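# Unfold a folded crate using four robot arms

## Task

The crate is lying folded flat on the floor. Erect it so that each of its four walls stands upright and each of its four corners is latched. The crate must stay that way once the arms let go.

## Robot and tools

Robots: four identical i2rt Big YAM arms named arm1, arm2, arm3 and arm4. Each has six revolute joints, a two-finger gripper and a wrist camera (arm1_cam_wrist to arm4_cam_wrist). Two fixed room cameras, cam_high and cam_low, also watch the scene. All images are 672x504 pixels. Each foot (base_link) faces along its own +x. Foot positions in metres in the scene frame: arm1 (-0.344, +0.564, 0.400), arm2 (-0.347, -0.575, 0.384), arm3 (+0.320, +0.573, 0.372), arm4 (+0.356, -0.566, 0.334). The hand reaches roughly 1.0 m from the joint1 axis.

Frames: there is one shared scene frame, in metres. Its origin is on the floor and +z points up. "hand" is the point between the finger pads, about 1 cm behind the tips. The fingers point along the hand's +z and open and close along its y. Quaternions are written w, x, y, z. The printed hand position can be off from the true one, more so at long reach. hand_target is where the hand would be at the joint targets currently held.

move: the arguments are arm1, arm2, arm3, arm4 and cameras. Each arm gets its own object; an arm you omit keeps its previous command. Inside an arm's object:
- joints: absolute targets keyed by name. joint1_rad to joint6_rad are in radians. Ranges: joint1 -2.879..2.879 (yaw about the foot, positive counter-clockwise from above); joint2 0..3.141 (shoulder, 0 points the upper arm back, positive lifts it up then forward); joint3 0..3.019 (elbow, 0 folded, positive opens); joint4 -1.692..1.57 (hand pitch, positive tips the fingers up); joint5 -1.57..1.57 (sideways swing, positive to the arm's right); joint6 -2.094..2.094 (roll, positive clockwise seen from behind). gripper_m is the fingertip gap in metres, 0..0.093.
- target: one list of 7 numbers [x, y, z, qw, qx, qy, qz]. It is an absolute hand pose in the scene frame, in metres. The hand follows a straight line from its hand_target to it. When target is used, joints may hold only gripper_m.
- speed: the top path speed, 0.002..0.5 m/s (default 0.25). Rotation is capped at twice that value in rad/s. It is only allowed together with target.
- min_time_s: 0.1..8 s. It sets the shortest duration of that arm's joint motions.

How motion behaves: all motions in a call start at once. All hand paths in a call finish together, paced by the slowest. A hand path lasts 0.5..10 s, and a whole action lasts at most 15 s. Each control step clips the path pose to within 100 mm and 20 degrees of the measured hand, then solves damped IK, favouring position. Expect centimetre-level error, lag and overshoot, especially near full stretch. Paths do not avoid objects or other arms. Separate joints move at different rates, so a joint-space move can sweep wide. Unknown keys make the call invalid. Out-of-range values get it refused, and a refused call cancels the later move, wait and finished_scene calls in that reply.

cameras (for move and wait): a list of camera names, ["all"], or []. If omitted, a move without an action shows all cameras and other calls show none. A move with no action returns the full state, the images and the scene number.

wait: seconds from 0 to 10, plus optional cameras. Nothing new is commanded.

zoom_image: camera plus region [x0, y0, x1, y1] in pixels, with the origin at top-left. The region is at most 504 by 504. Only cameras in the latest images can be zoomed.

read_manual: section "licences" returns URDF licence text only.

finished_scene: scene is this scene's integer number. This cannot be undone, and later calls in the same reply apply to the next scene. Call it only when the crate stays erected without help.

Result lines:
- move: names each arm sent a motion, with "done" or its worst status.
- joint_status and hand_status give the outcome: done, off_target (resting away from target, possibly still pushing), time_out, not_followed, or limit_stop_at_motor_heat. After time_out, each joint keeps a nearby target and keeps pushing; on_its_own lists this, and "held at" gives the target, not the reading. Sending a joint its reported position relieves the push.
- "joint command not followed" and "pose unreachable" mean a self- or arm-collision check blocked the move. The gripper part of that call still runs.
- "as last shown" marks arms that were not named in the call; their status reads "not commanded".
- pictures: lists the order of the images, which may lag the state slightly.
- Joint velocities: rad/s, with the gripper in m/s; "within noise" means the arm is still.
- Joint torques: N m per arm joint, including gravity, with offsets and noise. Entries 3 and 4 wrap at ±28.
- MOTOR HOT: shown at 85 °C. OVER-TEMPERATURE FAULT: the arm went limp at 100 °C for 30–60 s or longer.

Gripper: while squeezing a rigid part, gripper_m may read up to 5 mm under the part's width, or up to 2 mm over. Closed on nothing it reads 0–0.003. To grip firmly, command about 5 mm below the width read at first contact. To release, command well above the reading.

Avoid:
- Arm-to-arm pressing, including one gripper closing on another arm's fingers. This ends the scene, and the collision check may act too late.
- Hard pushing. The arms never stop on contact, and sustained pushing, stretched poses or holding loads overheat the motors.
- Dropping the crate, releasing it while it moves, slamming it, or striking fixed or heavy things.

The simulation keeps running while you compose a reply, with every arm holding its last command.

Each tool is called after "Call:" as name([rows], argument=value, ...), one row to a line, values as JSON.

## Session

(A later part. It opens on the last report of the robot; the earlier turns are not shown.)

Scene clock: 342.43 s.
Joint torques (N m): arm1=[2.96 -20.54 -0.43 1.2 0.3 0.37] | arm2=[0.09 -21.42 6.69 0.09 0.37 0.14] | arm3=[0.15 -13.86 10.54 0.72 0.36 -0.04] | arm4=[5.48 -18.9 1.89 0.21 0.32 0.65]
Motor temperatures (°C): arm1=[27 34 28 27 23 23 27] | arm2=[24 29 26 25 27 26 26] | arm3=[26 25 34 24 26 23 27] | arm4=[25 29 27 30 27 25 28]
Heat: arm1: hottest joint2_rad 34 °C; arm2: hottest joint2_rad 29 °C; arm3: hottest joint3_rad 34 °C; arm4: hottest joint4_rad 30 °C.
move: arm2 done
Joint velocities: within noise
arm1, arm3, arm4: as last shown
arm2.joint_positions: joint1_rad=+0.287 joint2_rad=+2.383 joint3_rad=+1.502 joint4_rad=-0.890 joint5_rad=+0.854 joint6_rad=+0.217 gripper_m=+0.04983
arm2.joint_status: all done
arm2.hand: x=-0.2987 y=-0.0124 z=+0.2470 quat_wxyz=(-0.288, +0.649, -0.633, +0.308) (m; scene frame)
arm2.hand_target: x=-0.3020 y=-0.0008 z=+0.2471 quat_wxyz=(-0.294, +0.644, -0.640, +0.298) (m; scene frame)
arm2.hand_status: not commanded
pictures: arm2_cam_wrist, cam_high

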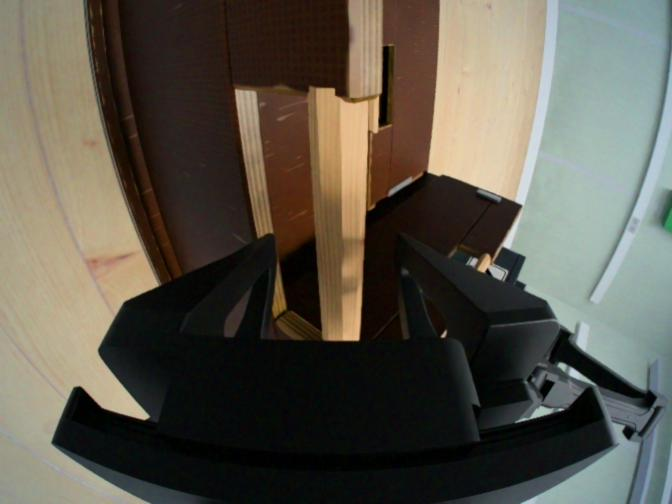

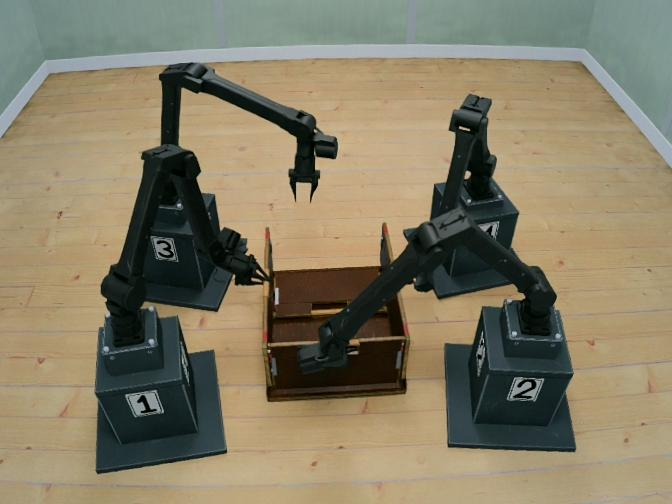

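Call:
move(arm2={"target": [-0.39, 0.0, 0.33, -0.2988, 0.6408, -0.6408, 0.2988], "speed": 0.1}, arm3={"target": [0.03, -0.03, 0.25, 0, 0.7071, 0.7071, 0], "speed": 0.2}, cameras=["arm3_cam_wrist", "cam_high"])

Scene clock: 349.13 s.
Joint torques (N m): arm1=[3.43 -20.66 -0.21 1.14 0.27 0.43] | arm2=[1.08 -25.58 7.46 -0.66 0.35 0.17] | arm3=[-1.32 -18.78 9.36 0.51 -0.02 0.14] | arm4=[5.48 -18.84 1.87 0.23 0.32 0.65]
Motor temperatures (°C): arm1=[27 34 28 27 23 23 27] | arm2=[24 29 26 25 27 26 25] | arm3=[26 25 34 24 26 23 27] | arm4=[25 29 27 30 27 25 28]
Heat: arm1: hottest joint2_rad 34 °C; arm2: hottest joint2_rad 29 °C; arm3: hottest joint3_rad 34 °C; arm4: hottest joint4_rad 30 °C.
move: arm2 off_target; arm3 off_target
Joint velocities: within noise
arm1, arm4: as last shown
arm2.joint_positions: joint1_rad=+0.429 joint2_rad=+2.344 joint3_rad=+1.601 joint4_rad=-1.217 joint5_rad=+0.826 joint6_rad=+0.436 gripper_m=+0.04990
arm2.joint_status: not commanded
arm2.hand: x=-0.3805 y=-0.0181 z=+0.3021 quat_wxyz=(-0.287, +0.647, -0.628, +0.323) (m; scene frame)
arm2.hand_target: x=-0.3902 y=+0.0008 z=+0.3296 quat_wxyz=(-0.301, +0.640, -0.642, +0.296) (m; scene frame)
arm2.hand_status: off_target (0.035 m and 3.5 deg from the pose sent, 0.124 m and 2.0 deg at the start)
arm3.joint_positions: joint1_rad=-0.222 joint2_rad=+2.363 joint3_rad=+1.776 joint4_rad=-1.000 joint5_rad=+0.011 joint6_rad=-0.467 gripper_m=+0.04512
arm3.joint_status: not commanded
arm3.hand: x=+0.0417 y=-0.0169 z=+0.2591 quat_wxyz=(+0.007, -0.697, -0.717, -0.007) (m; scene frame)
arm3.hand_target: x=+0.0303 y=-0.0265 z=+0.2498 quat_wxyz=(+0.003, -0.704, -0.710, +0.000) (m; scene frame)
arm3.hand_status: off_target (0.020 m and 2.0 deg from the pose sent, 0.277 m and 90.4 deg at the start)
pictures: arm3_cam_wrist, cam_high

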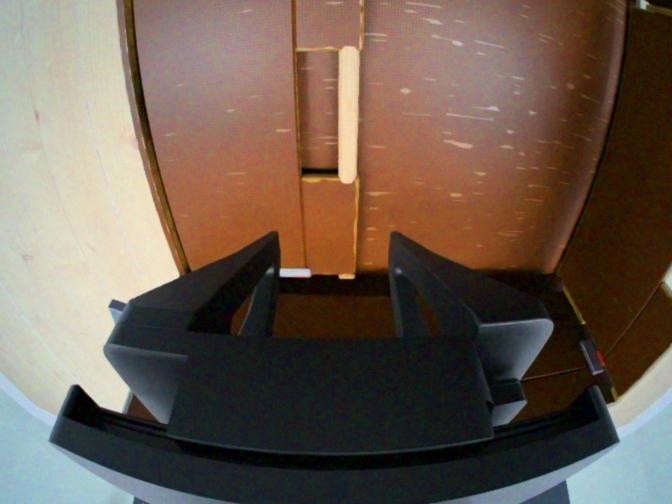

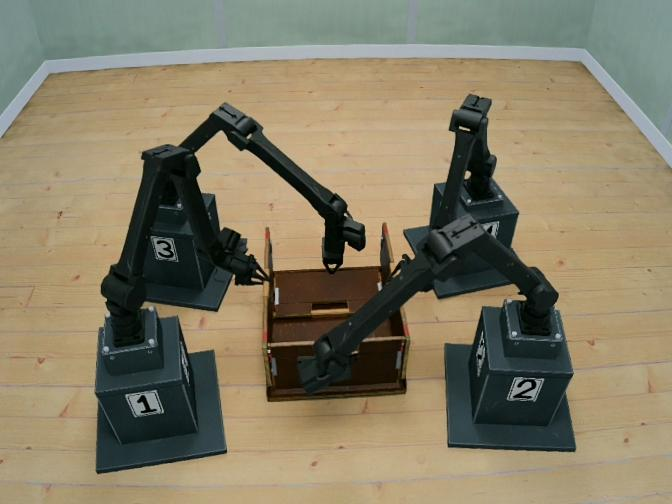

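Call:
move(arm3={"target": [0.016, -0.031, 0.12, 0, 0.7071, 0.7071, 0], "speed": 0.15}, cameras=["arm3_cam_wrist"])

Scene clock: 353.47 s.
Joint torques (N m): arm1=[2.78 -20.48 -0.28 1.22 0.29 0.41] | arm2=[0.5 -25.58 7.45 -0.66 0.35 0.15] | arm3=[-1.32 -20.25 8.18 0.7 -0.03 0.07] | arm4=[5.48 -18.84 1.88 0.21 0.32 0.65]
Motor temperatures (°C): arm1=[27 34 28 27 23 23 27] | arm2=[24 29 26 25 27 26 25] | arm3=[26 25 34 24 26 23 27] | arm4=[25 29 27 30 27 25 28]
Heat: arm1: hottest joint2_rad 34 °C; arm2: hottest joint2_rad 29 °C; arm3: hottest joint3_rad 34 °C; arm4: hottest joint4_rad 30 °C.
move: arm3 off_target
Joint velocities: within noise
arm1, arm2, arm4: as last shown
arm2.joint_positions: joint1_rad=+0.429 joint2_rad=+2.344 joint3_rad=+1.601 joint4_rad=-1.217 joint5_rad=+0.826 joint6_rad=+0.438 gripper_m=+0.04990
arm2.hand: x=-0.3805 y=-0.0181 z=+0.3021 quat_wxyz=(-0.288, +0.646, -0.629, +0.323) (m; scene frame)
arm3.joint_positions: joint1_rad=-0.241 joint2_rad=+2.613 joint3_rad=+1.888 joint4_rad=-0.856 joint5_rad=+0.006 joint6_rad=-0.462 gripper_m=+0.04512
arm3.joint_status: not commanded
arm3.hand: x=+0.0261 y=-0.0240 z=+0.1320 quat_wxyz=(+0.004, -0.705, -0.709, -0.005) (m; scene frame)
arm3.hand_target: x=+0.0163 y=-0.0290 z=+0.1207 quat_wxyz=(+0.000, -0.709, -0.705, +0.001) (m; scene frame)
arm3.hand_status: off_target (0.017 m and 0.8 deg from the pose sent, 0.142 m and 2.0 deg at the start)
pictures: arm3_cam_wrist

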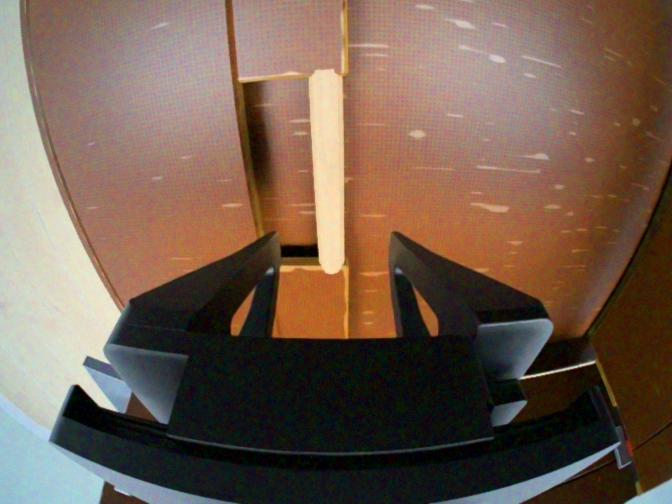

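Call:
move(arm3={"target": [0.019, -0.026, 0.05, 0, 0.7071, 0.7071, 0], "speed": 0.1}, cameras=["arm3_cam_wrist"])

Scene clock: 356.23 s.
Joint torques (N m): arm1=[3.37 -20.78 -0.32 1.07 0.26 0.41] | arm2=[0.5 -25.52 7.45 -0.66 0.35 0.15] | arm3=[-1.26 -20.01 7.8 0.7 -0.05 0.02] | arm4=[5.42 -18.9 1.89 0.21 0.32 0.65]
Motor temperatures (°C): arm1=[27 34 28 27 23 23 27] | arm2=[24 29 26 25 27 26 25] | arm3=[26 26 34 24 26 23 27] | arm4=[25 29 27 30 27 25 29]
Heat: arm1: hottest joint2_rad 34 °C; arm2: hottest joint2_rad 29 °C; arm3: hottest joint3_rad 34 °C; arm4: hottest joint4_rad 30 °C.
move: arm3 off_target
Joint velocities: within noise
arm1, arm2: as last shown
arm3.joint_positions: joint1_rad=-0.241 joint2_rad=+2.751 joint3_rad=+1.960 joint4_rad=-0.790 joint5_rad=+0.006 joint6_rad=-0.462 gripper_m=+0.04512
arm3.joint_status: not commanded
arm3.hand: x=+0.0274 y=-0.0217 z=+0.0628 quat_wxyz=(+0.004, -0.705, -0.709, -0.005) (m; scene frame)
arm3.hand_target: x=+0.0195 y=-0.0250 z=+0.0504 quat_wxyz=(+0.000, -0.707, -0.707, +0.000) (m; scene frame)
arm3.hand_status: off_target (0.016 m and 0.8 deg from the pose sent, 0.082 m and 0.8 deg at the start)
arm4.joint_positions: joint1_rad=+0.826 joint2_rad=+2.087 joint3_rad=+0.888 joint4_rad=+0.187 joint5_rad=+0.767 joint6_rad=-0.759 gripper_m=+0.01582
arm4.joint_status: not commanded
arm4.hand: x=-0.0220 y=-0.1999 z=+0.2360 quat_wxyz=(-0.441, +0.897, -0.004, +0.013) (m; scene frame)
arm4.hand_target: x=-0.0273 y=-0.2244 z=+0.2427 quat_wxyz=(-0.439, +0.899, +0.001, +0.001) (m; scene frame)
arm4.hand_status: not commanded
pictures: arm3_cam_wrist

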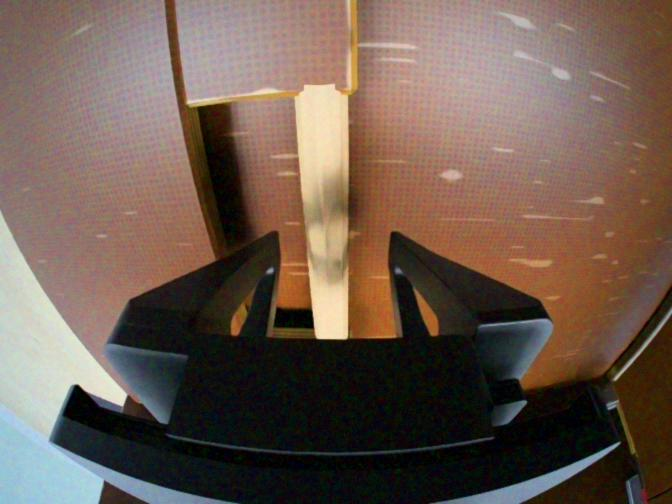

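Call:
move(arm3={"target": [0.023, -0.024, 0.038, 0, 0.7071, 0.7071, 0], "speed": 0.06}, cameras=["arm3_cam_wrist", "cam_low"])

Call:
zoom_image(camera="cam_low", region=[270, 230, 430, 350])

Scene clock: 358.93 s.
Joint torques (N m): arm1=[3.37 -20.37 -0.46 1.11 0.28 0.43] | arm2=[0.5 -25.58 7.46 -0.65 0.36 0.15] | arm3=[-0.97 -19.6 7.77 0.85 -0.01 0.07] | arm4=[5.48 -18.9 1.89 0.23 0.32 0.65]
Motor temperatures (°C): arm1=[27 34 28 27 23 23 27] | arm2=[24 29 26 25 27 26 25] | arm3=[26 26 34 24 26 23 27] | arm4=[25 29 27 30 27 25 29]
Heat: arm1: hottest joint2_rad 34 °C; arm2: hottest joint2_rad 29 °C; arm3: hottest joint3_rad 34 °C; arm4: hottest joint4_rad 30 °C.
move: arm3 off_target
Joint velocities: within noise
arm1, arm2, arm4: as last shown
arm3.joint_positions: joint1_rad=-0.241 joint2_rad=+2.766 joint3_rad=+1.960 joint4_rad=-0.776 joint5_rad=+0.005 joint6_rad=-0.462 gripper_m=+0.04512
arm3.joint_status: not commanded
arm3.hand: x=+0.0291 y=-0.0187 z=+0.0529 quat_wxyz=(+0.003, -0.705, -0.709, -0.006) (m; scene frame)
arm3.hand_target: x=+0.0236 y=-0.0233 z=+0.0389 quat_wxyz=(-0.001, -0.707, -0.707, +0.000) (m; scene frame)
arm3.hand_status: off_target (0.017 m and 0.8 deg from the pose sent, 0.025 m and 0.8 deg at the start)
pictures: arm3_cam_wrist, cam_low

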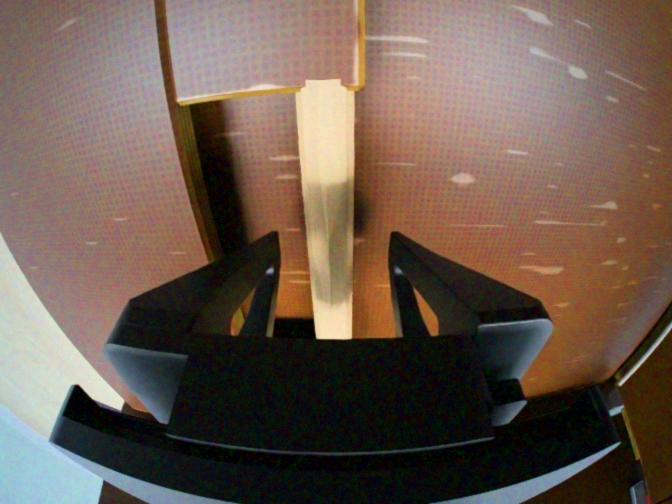

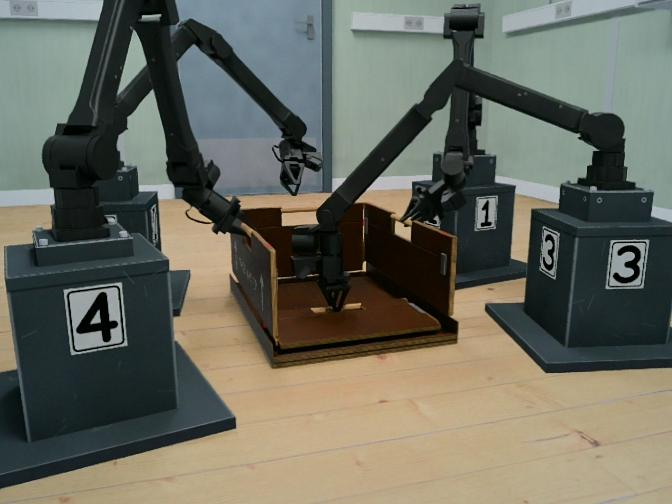

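Scaled by 3.150 from the camera's 672x504 image, which has a finer 960x720 frame.

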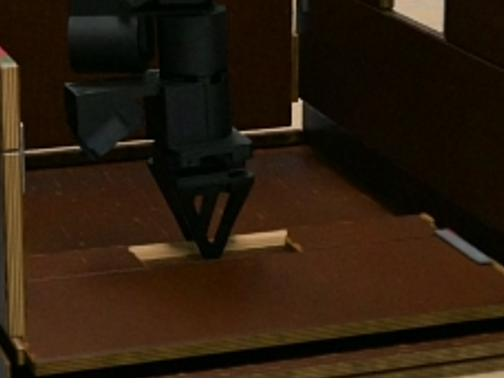

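Call:
move(arm3={"target": [0.024, -0.024, 0.030, 0, 0.7071, 0.7071, 0], "speed": 0.05})

Call:
move(arm3={"joints": {"gripper_m": 0.0}}, cameras=["arm3_cam_wrist", "cam_low"])

Call:
zoom_image(camera="cam_low", region=[270, 230, 430, 350])

Scene clock: 361.20 s.
Joint torques (N m): arm1=[2.96 -20.01 -0.34 1.06 0.28 0.42] | arm2=[0.44 -25.58 7.45 -0.65 0.36 0.16] | arm3=[-0.5 -19.6 7.69 0.98 0 0.06] | arm4=[5.48 -18.84 1.88 0.23 0.32 0.65]
Motor temperatures (°C): arm1=[27 34 28 27 23 23 27] | arm2=[24 29 26 25 27 26 25] | arm3=[26 26 34 24 26 23 27] | arm4=[25 29 27 30 27 25 29]
Heat: arm1: hottest joint2_rad 34 °C; arm2: hottest joint2_rad 29 °C; arm3: hottest joint3_rad 34 °C; arm4: hottest joint4_rad 30 °C.
move: arm3 off_target
Joint velocities: within noise
arm1, arm2, arm4: as last shown
arm3.joint_positions: joint1_rad=-0.241 joint2_rad=+2.785 joint3_rad=+1.974 joint4_rad=-0.770 joint5_rad=+0.005 joint6_rad=-0.462 gripper_m=+0.04512
arm3.joint_status: not commanded
arm3.hand: x=+0.0290 y=-0.0191 z=+0.0447 quat_wxyz=(+0.003, -0.705, -0.709, -0.005) (m; scene frame)
arm3.hand_target: x=+0.0247 y=-0.0225 z=+0.0297 quat_wxyz=(+0.000, -0.707, -0.707, -0.001) (m; scene frame)
arm3.hand_status: off_target (0.016 m and 0.8 deg from the pose sent, 0.024 m and 0.8 deg at the start)
pictures: none

Scene clock: 361.93 s.
Joint torques (N m): arm1=[3.55 -19.96 -0.43 1.13 0.25 0.41] | arm2=[0.44 -25.58 7.46 -0.65 0.35 0.16] | arm3=[-0.97 -18.96 7.94 0.79 0.14 0.15] | arm4=[5.48 -18.84 1.88 0.23 0.32 0.65]
Motor temperatures (°C): arm1=[27 34 28 27 23 23 27] | arm2=[24 29 26 25 27 26 25] | arm3=[26 26 34 24 26 23 27] | arm4=[25 29 27 30 27 25 29]
Heat: arm1: hottest joint2_rad 34 °C; arm2: hottest joint2_rad 29 °C; arm3: hottest joint3_rad 34 °C; arm4: hottest joint4_rad 30 °C.
move: arm3 off_target
Joint velocities: within noise
arm1, arm2, arm4: as last shown
arm3.joint_positions: joint1_rad=-0.239 joint2_rad=+2.783 joint3_rad=+1.974 joint4_rad=-0.770 joint5_rad=-0.004 joint6_rad=-0.473 gripper_m=+0.01632
arm3.joint_status: gripper_m off_target (ended at +0.01636, target +0.00000)
arm3.hand: x=+0.0310 y=-0.0209 z=+0.0457 quat_wxyz=(-0.002, -0.701, -0.713, -0.006) (m; scene frame)
arm3.hand_target: x=+0.0262 y=-0.0238 z=+0.0305 quat_wxyz=(-0.002, -0.705, -0.709, -0.001) (m; scene frame)
arm3.hand_status: not commanded
pictures: arm3_cam_wrist, cam_low

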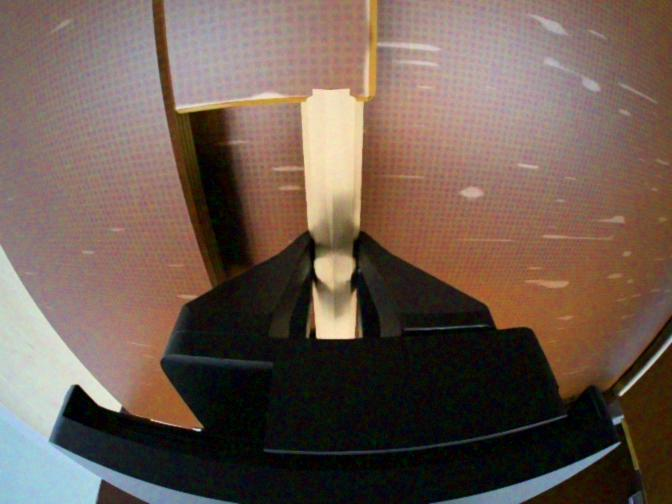

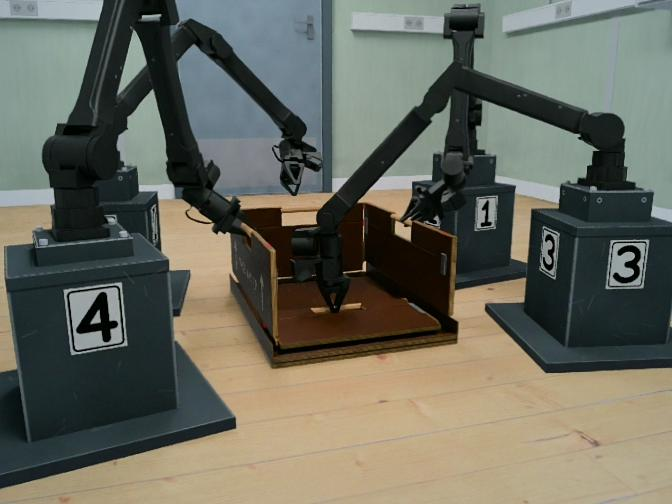

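Scaled by 3.150 from the camera's 672x504 image, which has a finer 960x720 frame.

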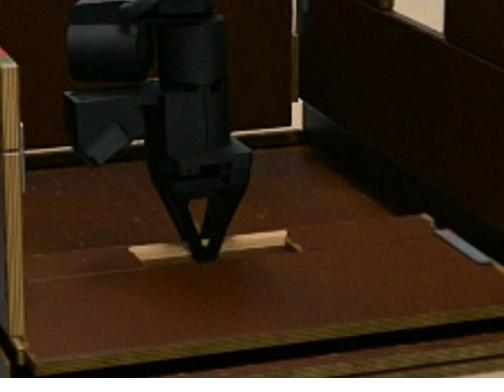

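Call:
move(arm3={"target": [0.039, -0.024, 0.112, -0.0493, 0.7054, 0.7054, -0.0493], "speed": 0.08})

Call:
move(arm3={"target": [0.057, -0.024, 0.165, -0.0984, 0.7002, 0.7002, -0.0984], "speed": 0.08}, cameras=["cam_low", "cam_high"])

Call:
zoom_image(camera="cam_low", region=[210, 180, 480, 380])

Scene clock: 367.50 s.
Joint torques (N m): arm1=[3.49 -20.37 -0.34 1.06 0.24 0.41] | arm2=[0.5 -25.52 7.46 -0.64 0.35 0.16] | arm3=[0.44 -25.05 3.58 -0.2 0.01 0.27] | arm4=[5.42 -18.84 1.88 0.21 0.32 0.65]
Motor temperatures (°C): arm1=[27 34 28 27 23 23 27] | arm2=[24 28 27 25 27 26 25] | arm3=[26 26 34 24 26 23 27] | arm4=[25 29 27 30 27 25 29]
Heat: arm1: hottest joint2_rad 34 °C; arm2: hottest joint2_rad 28 °C; arm3: hottest joint3_rad 34 °C; arm4: hottest joint4_rad 30 °C.
move: arm3 off_target
Joint velocities: within noise
arm1.joint_positions: joint1_rad=+0.803 joint2_rad=+2.243 joint3_rad=+0.801 joint4_rad=+0.468 joint5_rad=+0.744 joint6_rad=-0.804 gripper_m=+0.01708
arm1.joint_status: not commanded
arm1.hand: x=-0.0153 y=+0.2040 z=+0.2386 quat_wxyz=(+0.014, -0.007, -0.895, +0.445) (m; scene frame)
arm1.hand_target: x=-0.0087 y=+0.2237 z=+0.2440 quat_wxyz=(+0.002, +0.001, -0.898, +0.440) (m; scene frame)
arm1.hand_status: not commanded
arm2, arm4: as last shown
arm3.joint_positions: joint1_rad=-0.195 joint2_rad=+2.659 joint3_rad=+1.823 joint4_rad=-0.684 joint5_rad=+0.141 joint6_rad=-0.432 gripper_m=+0.01633
arm3.joint_status: not commanded
arm3.hand: x=+0.0361 y=-0.0195 z=+0.0874 quat_wxyz=(+0.056, -0.699, -0.711, +0.048) (m; scene frame)
arm3.hand_target: x=+0.0418 y=-0.0278 z=+0.1104 quat_wxyz=(+0.051, -0.702, -0.708, +0.054) (m; scene frame)
arm3.hand_status: off_target (0.025 m and 1.3 deg from the pose sent, 0.067 m and 8.7 deg at the start)
pictures: none

Scene clock: 368.90 s.
Joint torques (N m): arm1=[3.6 -20.48 -0.38 1.18 0.3 0.44] | arm2=[0.38 -25.58 7.45 -0.65 0.36 0.15] | arm3=[-0.21 -24.7 3.62 -0.2 0.16 0.33] | arm4=[5.42 -18.84 1.89 0.21 0.32 0.65]
Motor temperatures (°C): arm1=[27 34 28 27 23 23 27] | arm2=[24 28 27 25 27 26 25] | arm3=[26 26 33 24 26 23 27] | arm4=[25 29 27 30 27 25 29]
Heat: arm1: hottest joint2_rad 34 °C; arm2: hottest joint2_rad 28 °C; arm3: hottest joint3_rad 33 °C; arm4: hottest joint4_rad 30 °C.
move: arm3 off_target
Joint velocities: within noise
arm1, arm2, arm4: as last shown
arm3.joint_positions: joint1_rad=-0.138 joint2_rad=+2.533 joint3_rad=+1.699 joint4_rad=-0.653 joint5_rad=+0.269 joint6_rad=-0.379 gripper_m=+0.01633
arm3.joint_status: not commanded
arm3.hand: x=+0.0529 y=-0.0183 z=+0.1380 quat_wxyz=(+0.104, -0.695, -0.705, +0.091) (m; scene frame)
arm3.hand_target: x=+0.0564 y=-0.0247 z=+0.1645 quat_wxyz=(+0.099, -0.700, -0.700, +0.099) (m; scene frame)
arm3.hand_status: off_target (0.028 m and 1.4 deg from the pose sent, 0.081 m and 7.7 deg at the start)
pictures: cam_high, cam_low

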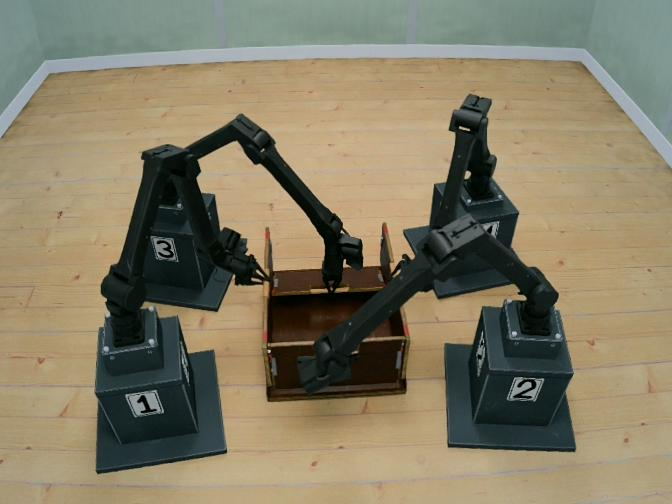

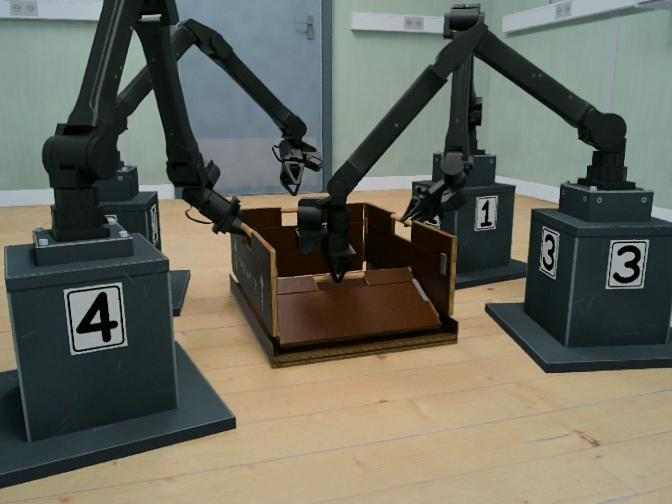

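Scaled by 1.867 from the camera's 672x504 image, which has a finer 960x720 frame.

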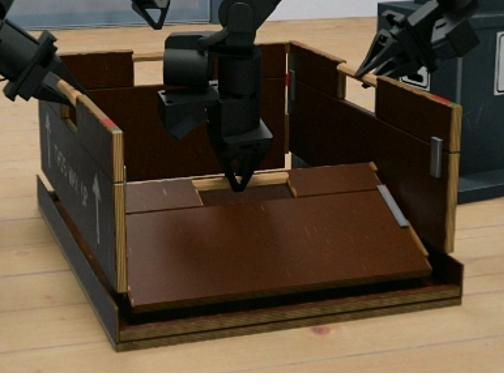

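Call:
move(arm3={"target": [0.090, -0.024, 0.215, -0.171, 0.6861, 0.6861, -0.171], "speed": 0.08})

Call:
move(arm3={"target": [0.134, -0.024, 0.248, -0.2418, 0.6645, 0.6645, -0.2418], "speed": 0.08}, cameras=["cam_low", "cam_high"])

Call:
zoom_image(camera="cam_low", region=[210, 180, 480, 380])

Scene clock: 371.93 s.
Joint torques (N m): arm1=[3.43 -20.07 -0.4 1.11 0.29 0.37] | arm2=[0.44 -25.64 7.45 -0.66 0.35 0.15] | arm3=[-0.03 -24.06 3.88 -0.12 0.37 0.24] | arm4=[5.48 -18.84 1.88 0.21 0.32 0.65]
Motor temperatures (°C): arm1=[27 34 28 27 23 23 27] | arm2=[24 28 27 25 27 26 25] | arm3=[26 27 33 24 26 23 27] | arm4=[25 29 27 30 27 25 29]
Heat: arm1: hottest joint2_rad 34 °C; arm2: hottest joint2_rad 28 °C; arm3: hottest joint3_rad 33 °C; arm4: hottest joint4_rad 30 °C.
move: arm3 off_target
Joint velocities: within noise
arm1, arm4: as last shown
arm2.joint_positions: joint1_rad=+0.429 joint2_rad=+2.344 joint3_rad=+1.601 joint4_rad=-1.217 joint5_rad=+0.826 joint6_rad=+0.438 gripper_m=+0.04990
arm2.joint_status: not commanded
arm2.hand: x=-0.3805 y=-0.0181 z=+0.3021 quat_wxyz=(-0.288, +0.646, -0.629, +0.323) (m; scene frame)
arm2.hand_target: x=-0.3902 y=+0.0008 z=+0.3296 quat_wxyz=(-0.301, +0.640, -0.642, +0.296) (m; scene frame)
arm2.hand_status: not commanded
arm3.joint_positions: joint1_rad=-0.040 joint2_rad=+2.427 joint3_rad=+1.585 joint4_rad=-0.626 joint5_rad=+0.468 joint6_rad=-0.287 gripper_m=+0.01633
arm3.joint_status: not commanded
arm3.hand: x=+0.0853 y=-0.0166 z=+0.1850 quat_wxyz=(+0.176, -0.685, -0.690, +0.157) (m; scene frame)
arm3.hand_target: x=+0.0906 y=-0.0245 z=+0.2128 quat_wxyz=(+0.168, -0.686, -0.687, +0.168) (m; scene frame)
arm3.hand_status: off_target (0.031 m and 1.8 deg from the pose sent, 0.086 m and 12.2 deg at the start)
pictures: none

Scene clock: 373.87 s.
Joint torques (N m): arm1=[3.55 -20.19 -0.24 1.14 0.26 0.4] | arm2=[0.44 -25.52 7.45 -0.66 0.36 0.16] | arm3=[-0.09 -23.88 4.04 -0.76 0.72 0.23] | arm4=[5.48 -18.9 1.88 0.23 0.32 0.65]
Motor temperatures (°C): arm1=[27 34 28 27 23 23 27] | arm2=[24 28 27 25 27 26 25] | arm3=[26 27 33 24 26 23 27] | arm4=[25 29 27 30 27 25 29]
Heat: arm1: hottest joint2_rad 34 °C; arm2: hottest joint2_rad 28 °C; arm3: hottest joint3_rad 33 °C; arm4: hottest joint4_rad 30 °C.
move: arm3 off_target
Joint velocities: within noise
arm1, arm2, arm4: as last shown
arm3.joint_positions: joint1_rad=+0.066 joint2_rad=+2.383 joint3_rad=+1.529 joint4_rad=-0.630 joint5_rad=+0.690 joint6_rad=-0.171 gripper_m=+0.01633
arm3.joint_status: not commanded
arm3.hand: x=+0.1196 y=-0.0153 z=+0.2172 quat_wxyz=(+0.249, -0.668, -0.662, +0.230) (m; scene frame)
arm3.hand_target: x=+0.1266 y=-0.0225 z=+0.2474 quat_wxyz=(+0.244, -0.668, -0.660, +0.241) (m; scene frame)
arm3.hand_status: off_target (0.035 m and 1.7 deg from the pose sent, 0.080 m and 12.9 deg at the start)
pictures: cam_high, cam_low

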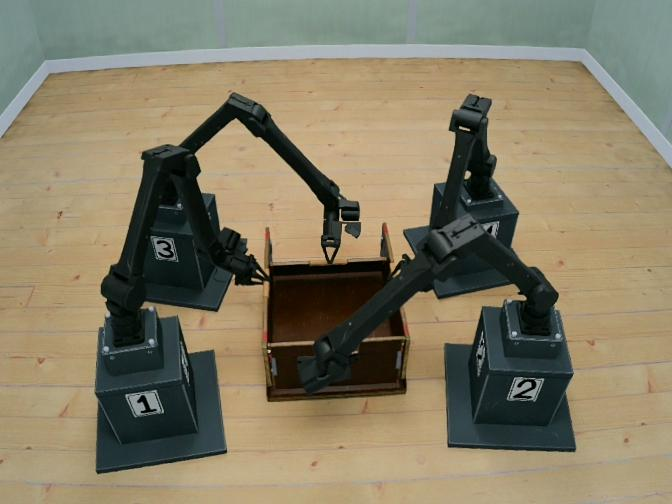

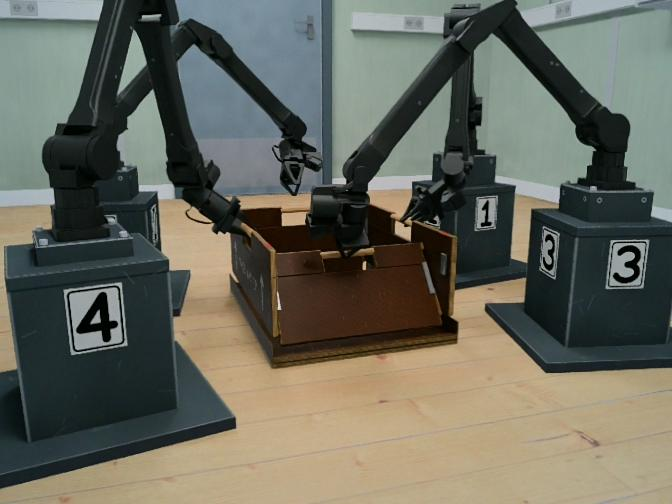

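Scaled by 1.867 from the camera's 672x504 image, which has a finer 960x720 frame.

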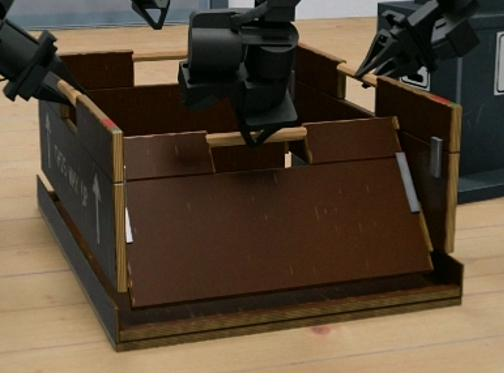

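Call:
move(arm3={"target": [0.175, -0.024, 0.266, -0.2763, 0.6509, 0.6509, -0.2763], "speed": 0.07})

Call:
move(arm3={"target": [0.215, -0.024, 0.274, -0.2988, 0.6408, 0.6408, -0.2988], "speed": 0.06}, cameras=["cam_low", "cam_high"])

Call:
zoom_image(camera="cam_low", region=[210, 180, 480, 380])

Call:
zoom_image(camera="cam_high", region=[250, 200, 420, 320])

Scene clock: 377.57 s.
Joint torques (N m): arm1=[3.08 -20.6 -0.34 1.31 0.27 0.41] | arm2=[0.5 -25.52 7.43 -0.65 0.36 0.15] | arm3=[1.44 -23.36 4.48 -0.36 0.51 0.15] | arm4=[5.48 -18.84 1.88 0.23 0.32 0.65]
Motor temperatures (°C): arm1=[27 34 28 27 23 23 27] | arm2=[24 28 27 25 27 26 25] | arm3=[26 27 33 24 26 23 28] | arm4=[25 29 27 30 27 25 29]
Heat: arm1: hottest joint2_rad 34 °C; arm2: hottest joint2_rad 28 °C; arm3: hottest joint3_rad 33 °C; arm4: hottest joint4_rad 30 °C.
move: arm3 off_target
Joint velocities: within noise
arm1, arm2: as last shown
arm3.joint_positions: joint1_rad=+0.155 joint2_rad=+2.364 joint3_rad=+1.523 joint4_rad=-0.721 joint5_rad=+0.807 joint6_rad=-0.047 gripper_m=+0.01628
arm3.joint_status: not commanded
arm3.hand: x=+0.1588 y=-0.0132 z=+0.2393 quat_wxyz=(+0.289, -0.656, -0.645, +0.264) (m; scene frame)
arm3.hand_target: x=+0.1742 y=-0.0238 z=+0.2646 quat_wxyz=(+0.276, -0.653, -0.649, +0.276) (m; scene frame)
arm3.hand_status: off_target (0.033 m and 2.2 deg from the pose sent, 0.074 m and 6.6 deg at the start)
arm4.joint_positions: joint1_rad=+0.826 joint2_rad=+2.087 joint3_rad=+0.888 joint4_rad=+0.187 joint5_rad=+0.767 joint6_rad=-0.759 gripper_m=+0.01582
arm4.joint_status: not commanded
arm4.hand: x=-0.0220 y=-0.1999 z=+0.2360 quat_wxyz=(-0.441, +0.897, -0.004, +0.013) (m; scene frame)
arm4.hand_target: x=-0.0273 y=-0.2244 z=+0.2427 quat_wxyz=(-0.439, +0.899, +0.001, +0.001) (m; scene frame)
arm4.hand_status: not commanded
pictures: none

Scene clock: 378.87 s.
Joint torques (N m): arm1=[3.02 -20.37 -0.42 1.14 0.25 0.44] | arm2=[0.5 -25.58 7.46 -0.68 0.35 0.16] | arm3=[2.02 -21.89 6.26 -1.54 0.21 0.16] | arm4=[5.48 -18.84 1.88 0.23 0.32 0.65]
Motor temperatures (°C): arm1=[27 34 28 27 23 23 27] | arm2=[24 28 27 25 27 26 25] | arm3=[26 27 33 24 26 23 28] | arm4=[25 29 27 30 27 25 29]
Heat: arm1: hottest joint2_rad 34 °C; arm2: hottest joint2_rad 28 °C; arm3: hottest joint3_rad 33 °C; arm4: hottest joint4_rad 30 °C.
move: arm3 off_target
Joint velocities: within noise
arm1, arm2, arm4: as last shown
arm3.joint_positions: joint1_rad=+0.236 joint2_rad=+2.363 joint3_rad=+1.523 joint4_rad=-0.797 joint5_rad=+0.894 joint6_rad=+0.067 gripper_m=+0.01620
arm3.joint_status: not commanded
arm3.hand: x=+0.1967 y=-0.0109 z=+0.2522 quat_wxyz=(+0.313, -0.642, -0.633, +0.297) (m; scene frame)
arm3.hand_target: x=+0.2139 y=-0.0243 z=+0.2746 quat_wxyz=(+0.301, -0.639, -0.640, +0.302) (m; scene frame)
arm3.hand_status: off_target (0.031 m and 1.9 deg from the pose sent, 0.067 m and 4.5 deg at the start)
pictures: cam_high, cam_low

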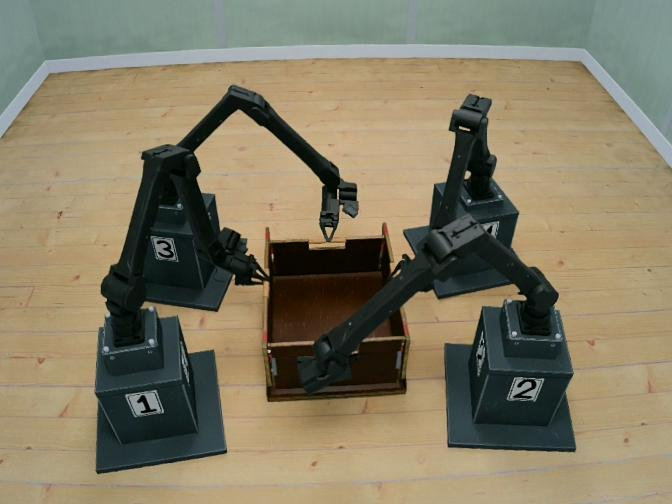

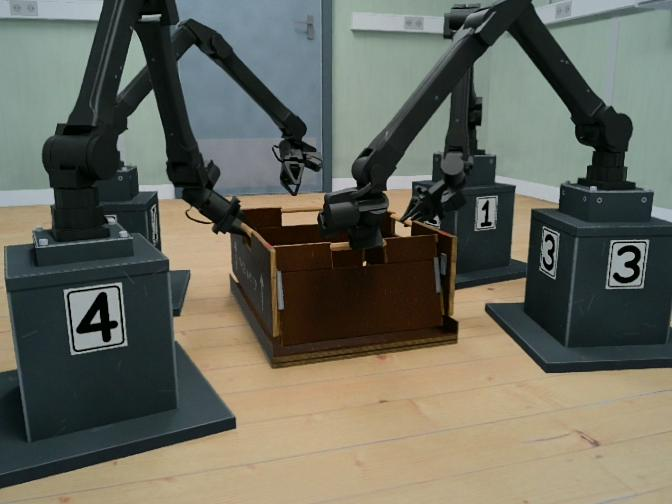

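Scaled by 1.867 from the camera's 672x504 image, which has a finer 960x720 frame.

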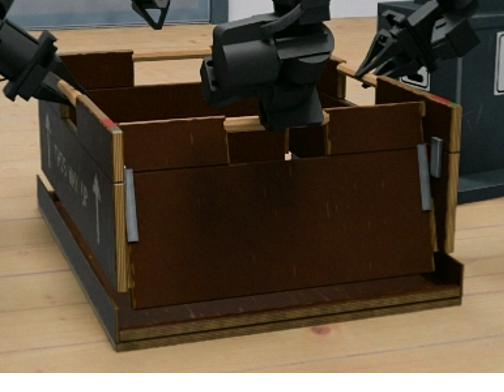

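Scaled by 2.965 from the camera's 672x504 image, which has a finer 960x720 frame.

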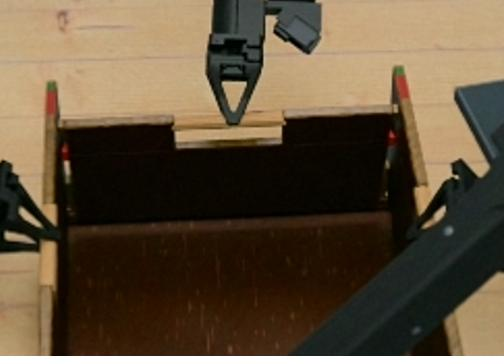

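Call:
move(arm3={"target": [0.245, -0.024, 0.274, -0.2988, 0.6408, 0.6408, -0.2988], "speed": 0.05})

Call:
move(arm3={"target": [0.268, -0.024, 0.272, -0.2988, 0.6408, 0.6408, -0.2988], "speed": 0.05}, cameras=["cam_low", "cam_high"])

Call:
zoom_image(camera="cam_low", region=[210, 180, 480, 380])

Call:
zoom_image(camera="cam_high", region=[250, 200, 420, 320])

Scene clock: 381.77 s.
Joint torques (N m): arm1=[3.55 -20.01 -0.32 1.21 0.24 0.4] | arm2=[0.5 -25.58 7.45 -0.66 0.35 0.16] | arm3=[3.43 -21.25 6.78 -1.94 -0.06 0.34] | arm4=[5.48 -18.9 1.88 0.23 0.32 0.65]
Motor temperatures (°C): arm1=[27 34 28 27 23 23 27] | arm2=[24 29 27 25 27 26 25] | arm3=[26 27 33 24 26 23 28] | arm4=[25 29 27 30 27 25 29]
Heat: arm1: hottest joint2_rad 34 °C; arm2: hottest joint2_rad 29 °C; arm3: hottest joint3_rad 33 °C; arm4: hottest joint4_rad 30 °C.
move: arm3 off_target
Joint velocities: within noise
arm1, arm2, arm4: as last shown
arm3.joint_positions: joint1_rad=+0.262 joint2_rad=+2.363 joint3_rad=+1.539 joint4_rad=-0.857 joint5_rad=+0.888 joint6_rad=+0.121 gripper_m=+0.01619
arm3.joint_status: not commanded
arm3.hand: x=+0.2124 y=-0.0107 z=+0.2564 quat_wxyz=(+0.314, -0.645, -0.631, +0.295) (m; scene frame)
arm3.hand_target: x=+0.2441 y=-0.0237 z=+0.2736 quat_wxyz=(+0.299, -0.638, -0.643, +0.298) (m; scene frame)
arm3.hand_status: off_target (0.039 m and 2.2 deg from the pose sent, 0.055 m and 1.9 deg at the start)
pictures: none

Scene clock: 383.10 s.
Joint torques (N m): arm1=[3.19 -20.19 -0.31 1.11 0.3 0.42] | arm2=[0.44 -25.52 7.45 -0.66 0.36 0.15] | arm3=[3.9 -20.31 7.36 -1.63 -0.02 0.34] | arm4=[5.42 -18.84 1.95 0.23 0.27 0.65]
Motor temperatures (°C): arm1=[27 34 28 27 23 23 27] | arm2=[24 29 27 25 27 26 25] | arm3=[26 27 33 24 26 23 28] | arm4=[25 29 27 30 27 25 29]
Heat: arm1: hottest joint2_rad 34 °C; arm2: hottest joint2_rad 29 °C; arm3: hottest joint3_rad 33 °C; arm4: hottest joint4_rad 30 °C.
move: arm3 off_target
Joint velocities: within noise
arm1, arm2: as last shown
arm3.joint_positions: joint1_rad=+0.302 joint2_rad=+2.366 joint3_rad=+1.555 joint4_rad=-0.922 joint5_rad=+0.884 joint6_rad=+0.185 gripper_m=+0.01619
arm3.joint_status: not commanded
arm3.hand: x=+0.2358 y=-0.0091 z=+0.2594 quat_wxyz=(+0.315, -0.645, -0.631, +0.294) (m; scene frame)
arm3.hand_target: x=+0.2675 y=-0.0228 z=+0.2714 quat_wxyz=(+0.299, -0.640, -0.642, +0.299) (m; scene frame)
arm3.hand_status: off_target (0.038 m and 2.3 deg from the pose sent, 0.059 m and 2.2 deg at the start)
arm4.joint_positions: joint1_rad=+0.826 joint2_rad=+2.087 joint3_rad=+0.886 joint4_rad=+0.187 joint5_rad=+0.769 joint6_rad=-0.759 gripper_m=+0.01582
arm4.joint_status: not commanded
arm4.hand: x=-0.0211 y=-0.2002 z=+0.2358 quat_wxyz=(-0.441, +0.897, -0.004, +0.014) (m; scene frame)
arm4.hand_target: x=-0.0270 y=-0.2245 z=+0.2426 quat_wxyz=(-0.438, +0.899, +0.001, +0.001) (m; scene frame)
arm4.hand_status: not commanded
pictures: cam_high, cam_low

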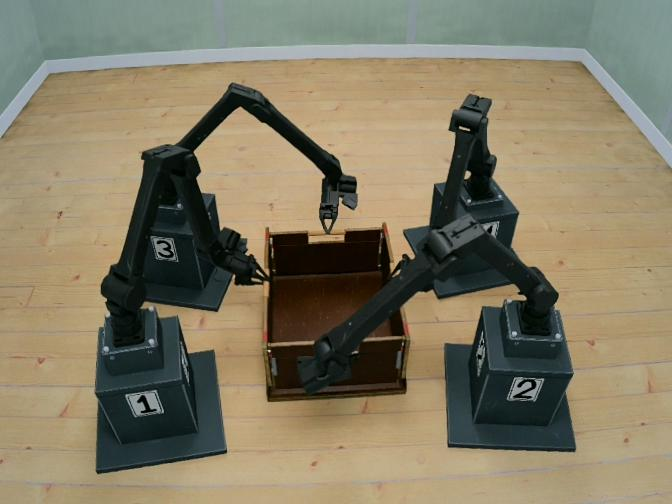

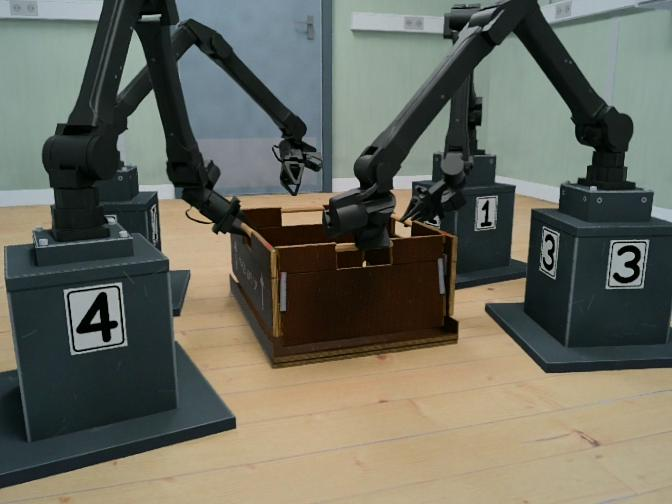

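Scaled by 1.867 from the camera's 672x504 image, which has a finer 960x720 frame.

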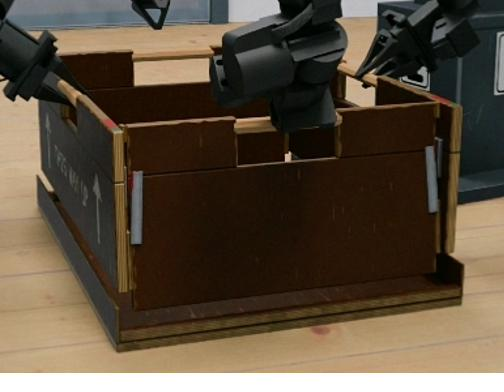

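Scaled by 2.965 from the camera's 672x504 image, which has a finer 960x720 frame.

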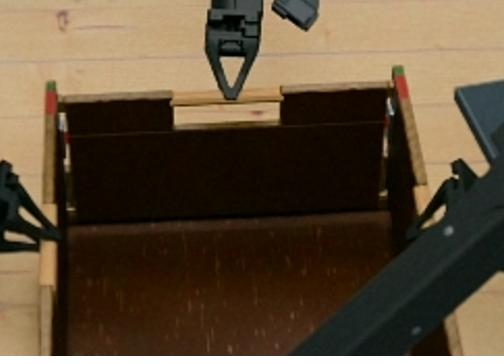

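Call:
move(arm3={"target": [0.290, -0.024, 0.268, -0.2988, 0.6408, 0.6408, -0.2988], "speed": 0.05}, cameras=["cam_low", "cam_high"])

Call:
zoom_image(camera="cam_low", region=[210, 180, 480, 380])

Call:
zoom_image(camera="cam_high", region=[250, 200, 420, 320])

Scene clock: 385.27 s.
Joint torques (N m): arm1=[3.66 -20.48 -0.27 1.17 0.26 0.4] | arm2=[0.38 -25.52 7.45 -0.66 0.35 0.15] | arm3=[3.78 -19.66 7.75 -1.48 -0.19 0.35] | arm4=[5.42 -18.84 1.95 0.21 0.26 0.65]
Motor temperatures (°C): arm1=[27 34 28 27 23 23 27] | arm2=[24 29 27 25 27 26 25] | arm3=[26 28 33 24 26 23 28] | arm4=[25 29 27 30 27 25 29]
Heat: arm1: hottest joint2_rad 34 °C; arm2: hottest joint2_rad 29 °C; arm3: hottest joint3_rad 33 °C; arm4: hottest joint4_rad 30 °C.
move: arm3 off_target
Joint velocities: within noise
arm1.joint_positions: joint1_rad=+0.803 joint2_rad=+2.243 joint3_rad=+0.801 joint4_rad=+0.468 joint5_rad=+0.744 joint6_rad=-0.804 gripper_m=+0.01708
arm1.joint_status: not commanded
arm1.hand: x=-0.0153 y=+0.2040 z=+0.2386 quat_wxyz=(+0.014, -0.007, -0.895, +0.445) (m; scene frame)
arm1.hand_target: x=-0.0087 y=+0.2237 z=+0.2440 quat_wxyz=(+0.002, +0.001, -0.898, +0.440) (m; scene frame)
arm1.hand_status: not commanded
arm2, arm4: as last shown
arm3.joint_positions: joint1_rad=+0.333 joint2_rad=+2.375 joint3_rad=+1.576 joint4_rad=-0.977 joint5_rad=+0.881 joint6_rad=+0.240 gripper_m=+0.01619
arm3.joint_status: not commanded
arm3.hand: x=+0.2538 y=-0.0089 z=+0.2608 quat_wxyz=(+0.317, -0.646, -0.629, +0.295) (m; scene frame)
arm3.hand_target: x=+0.2890 y=-0.0232 z=+0.2685 quat_wxyz=(+0.298, -0.641, -0.641, +0.299) (m; scene frame)
arm3.hand_status: off_target (0.040 m and 2.6 deg from the pose sent, 0.057 m and 2.3 deg at the start)
pictures: cam_high, cam_low

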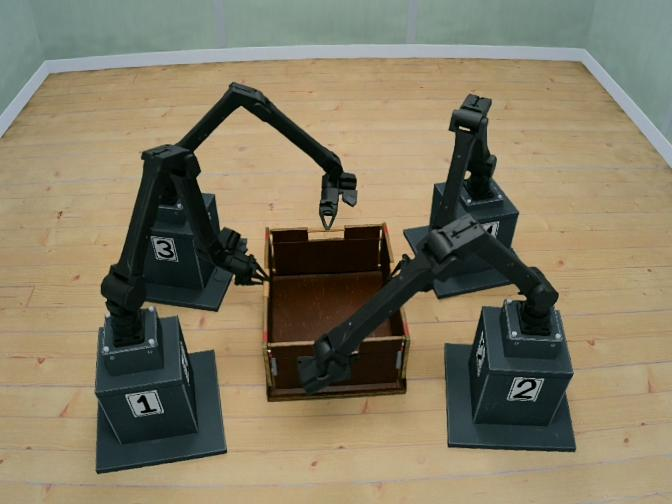

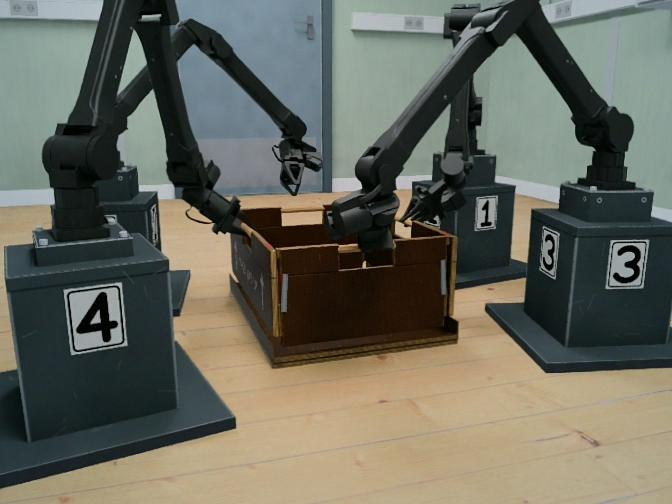

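Scaled by 1.867 from the camera's 672x504 image, which has a finer 960x720 frame.

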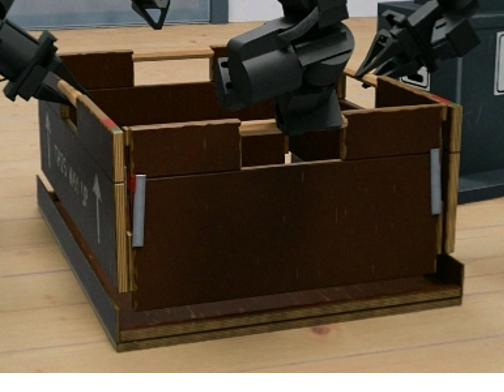

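Scaled by 2.965 from the camera's 672x504 image, which has a finer 960x720 frame.

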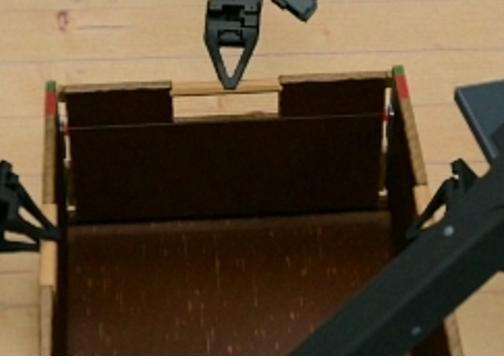

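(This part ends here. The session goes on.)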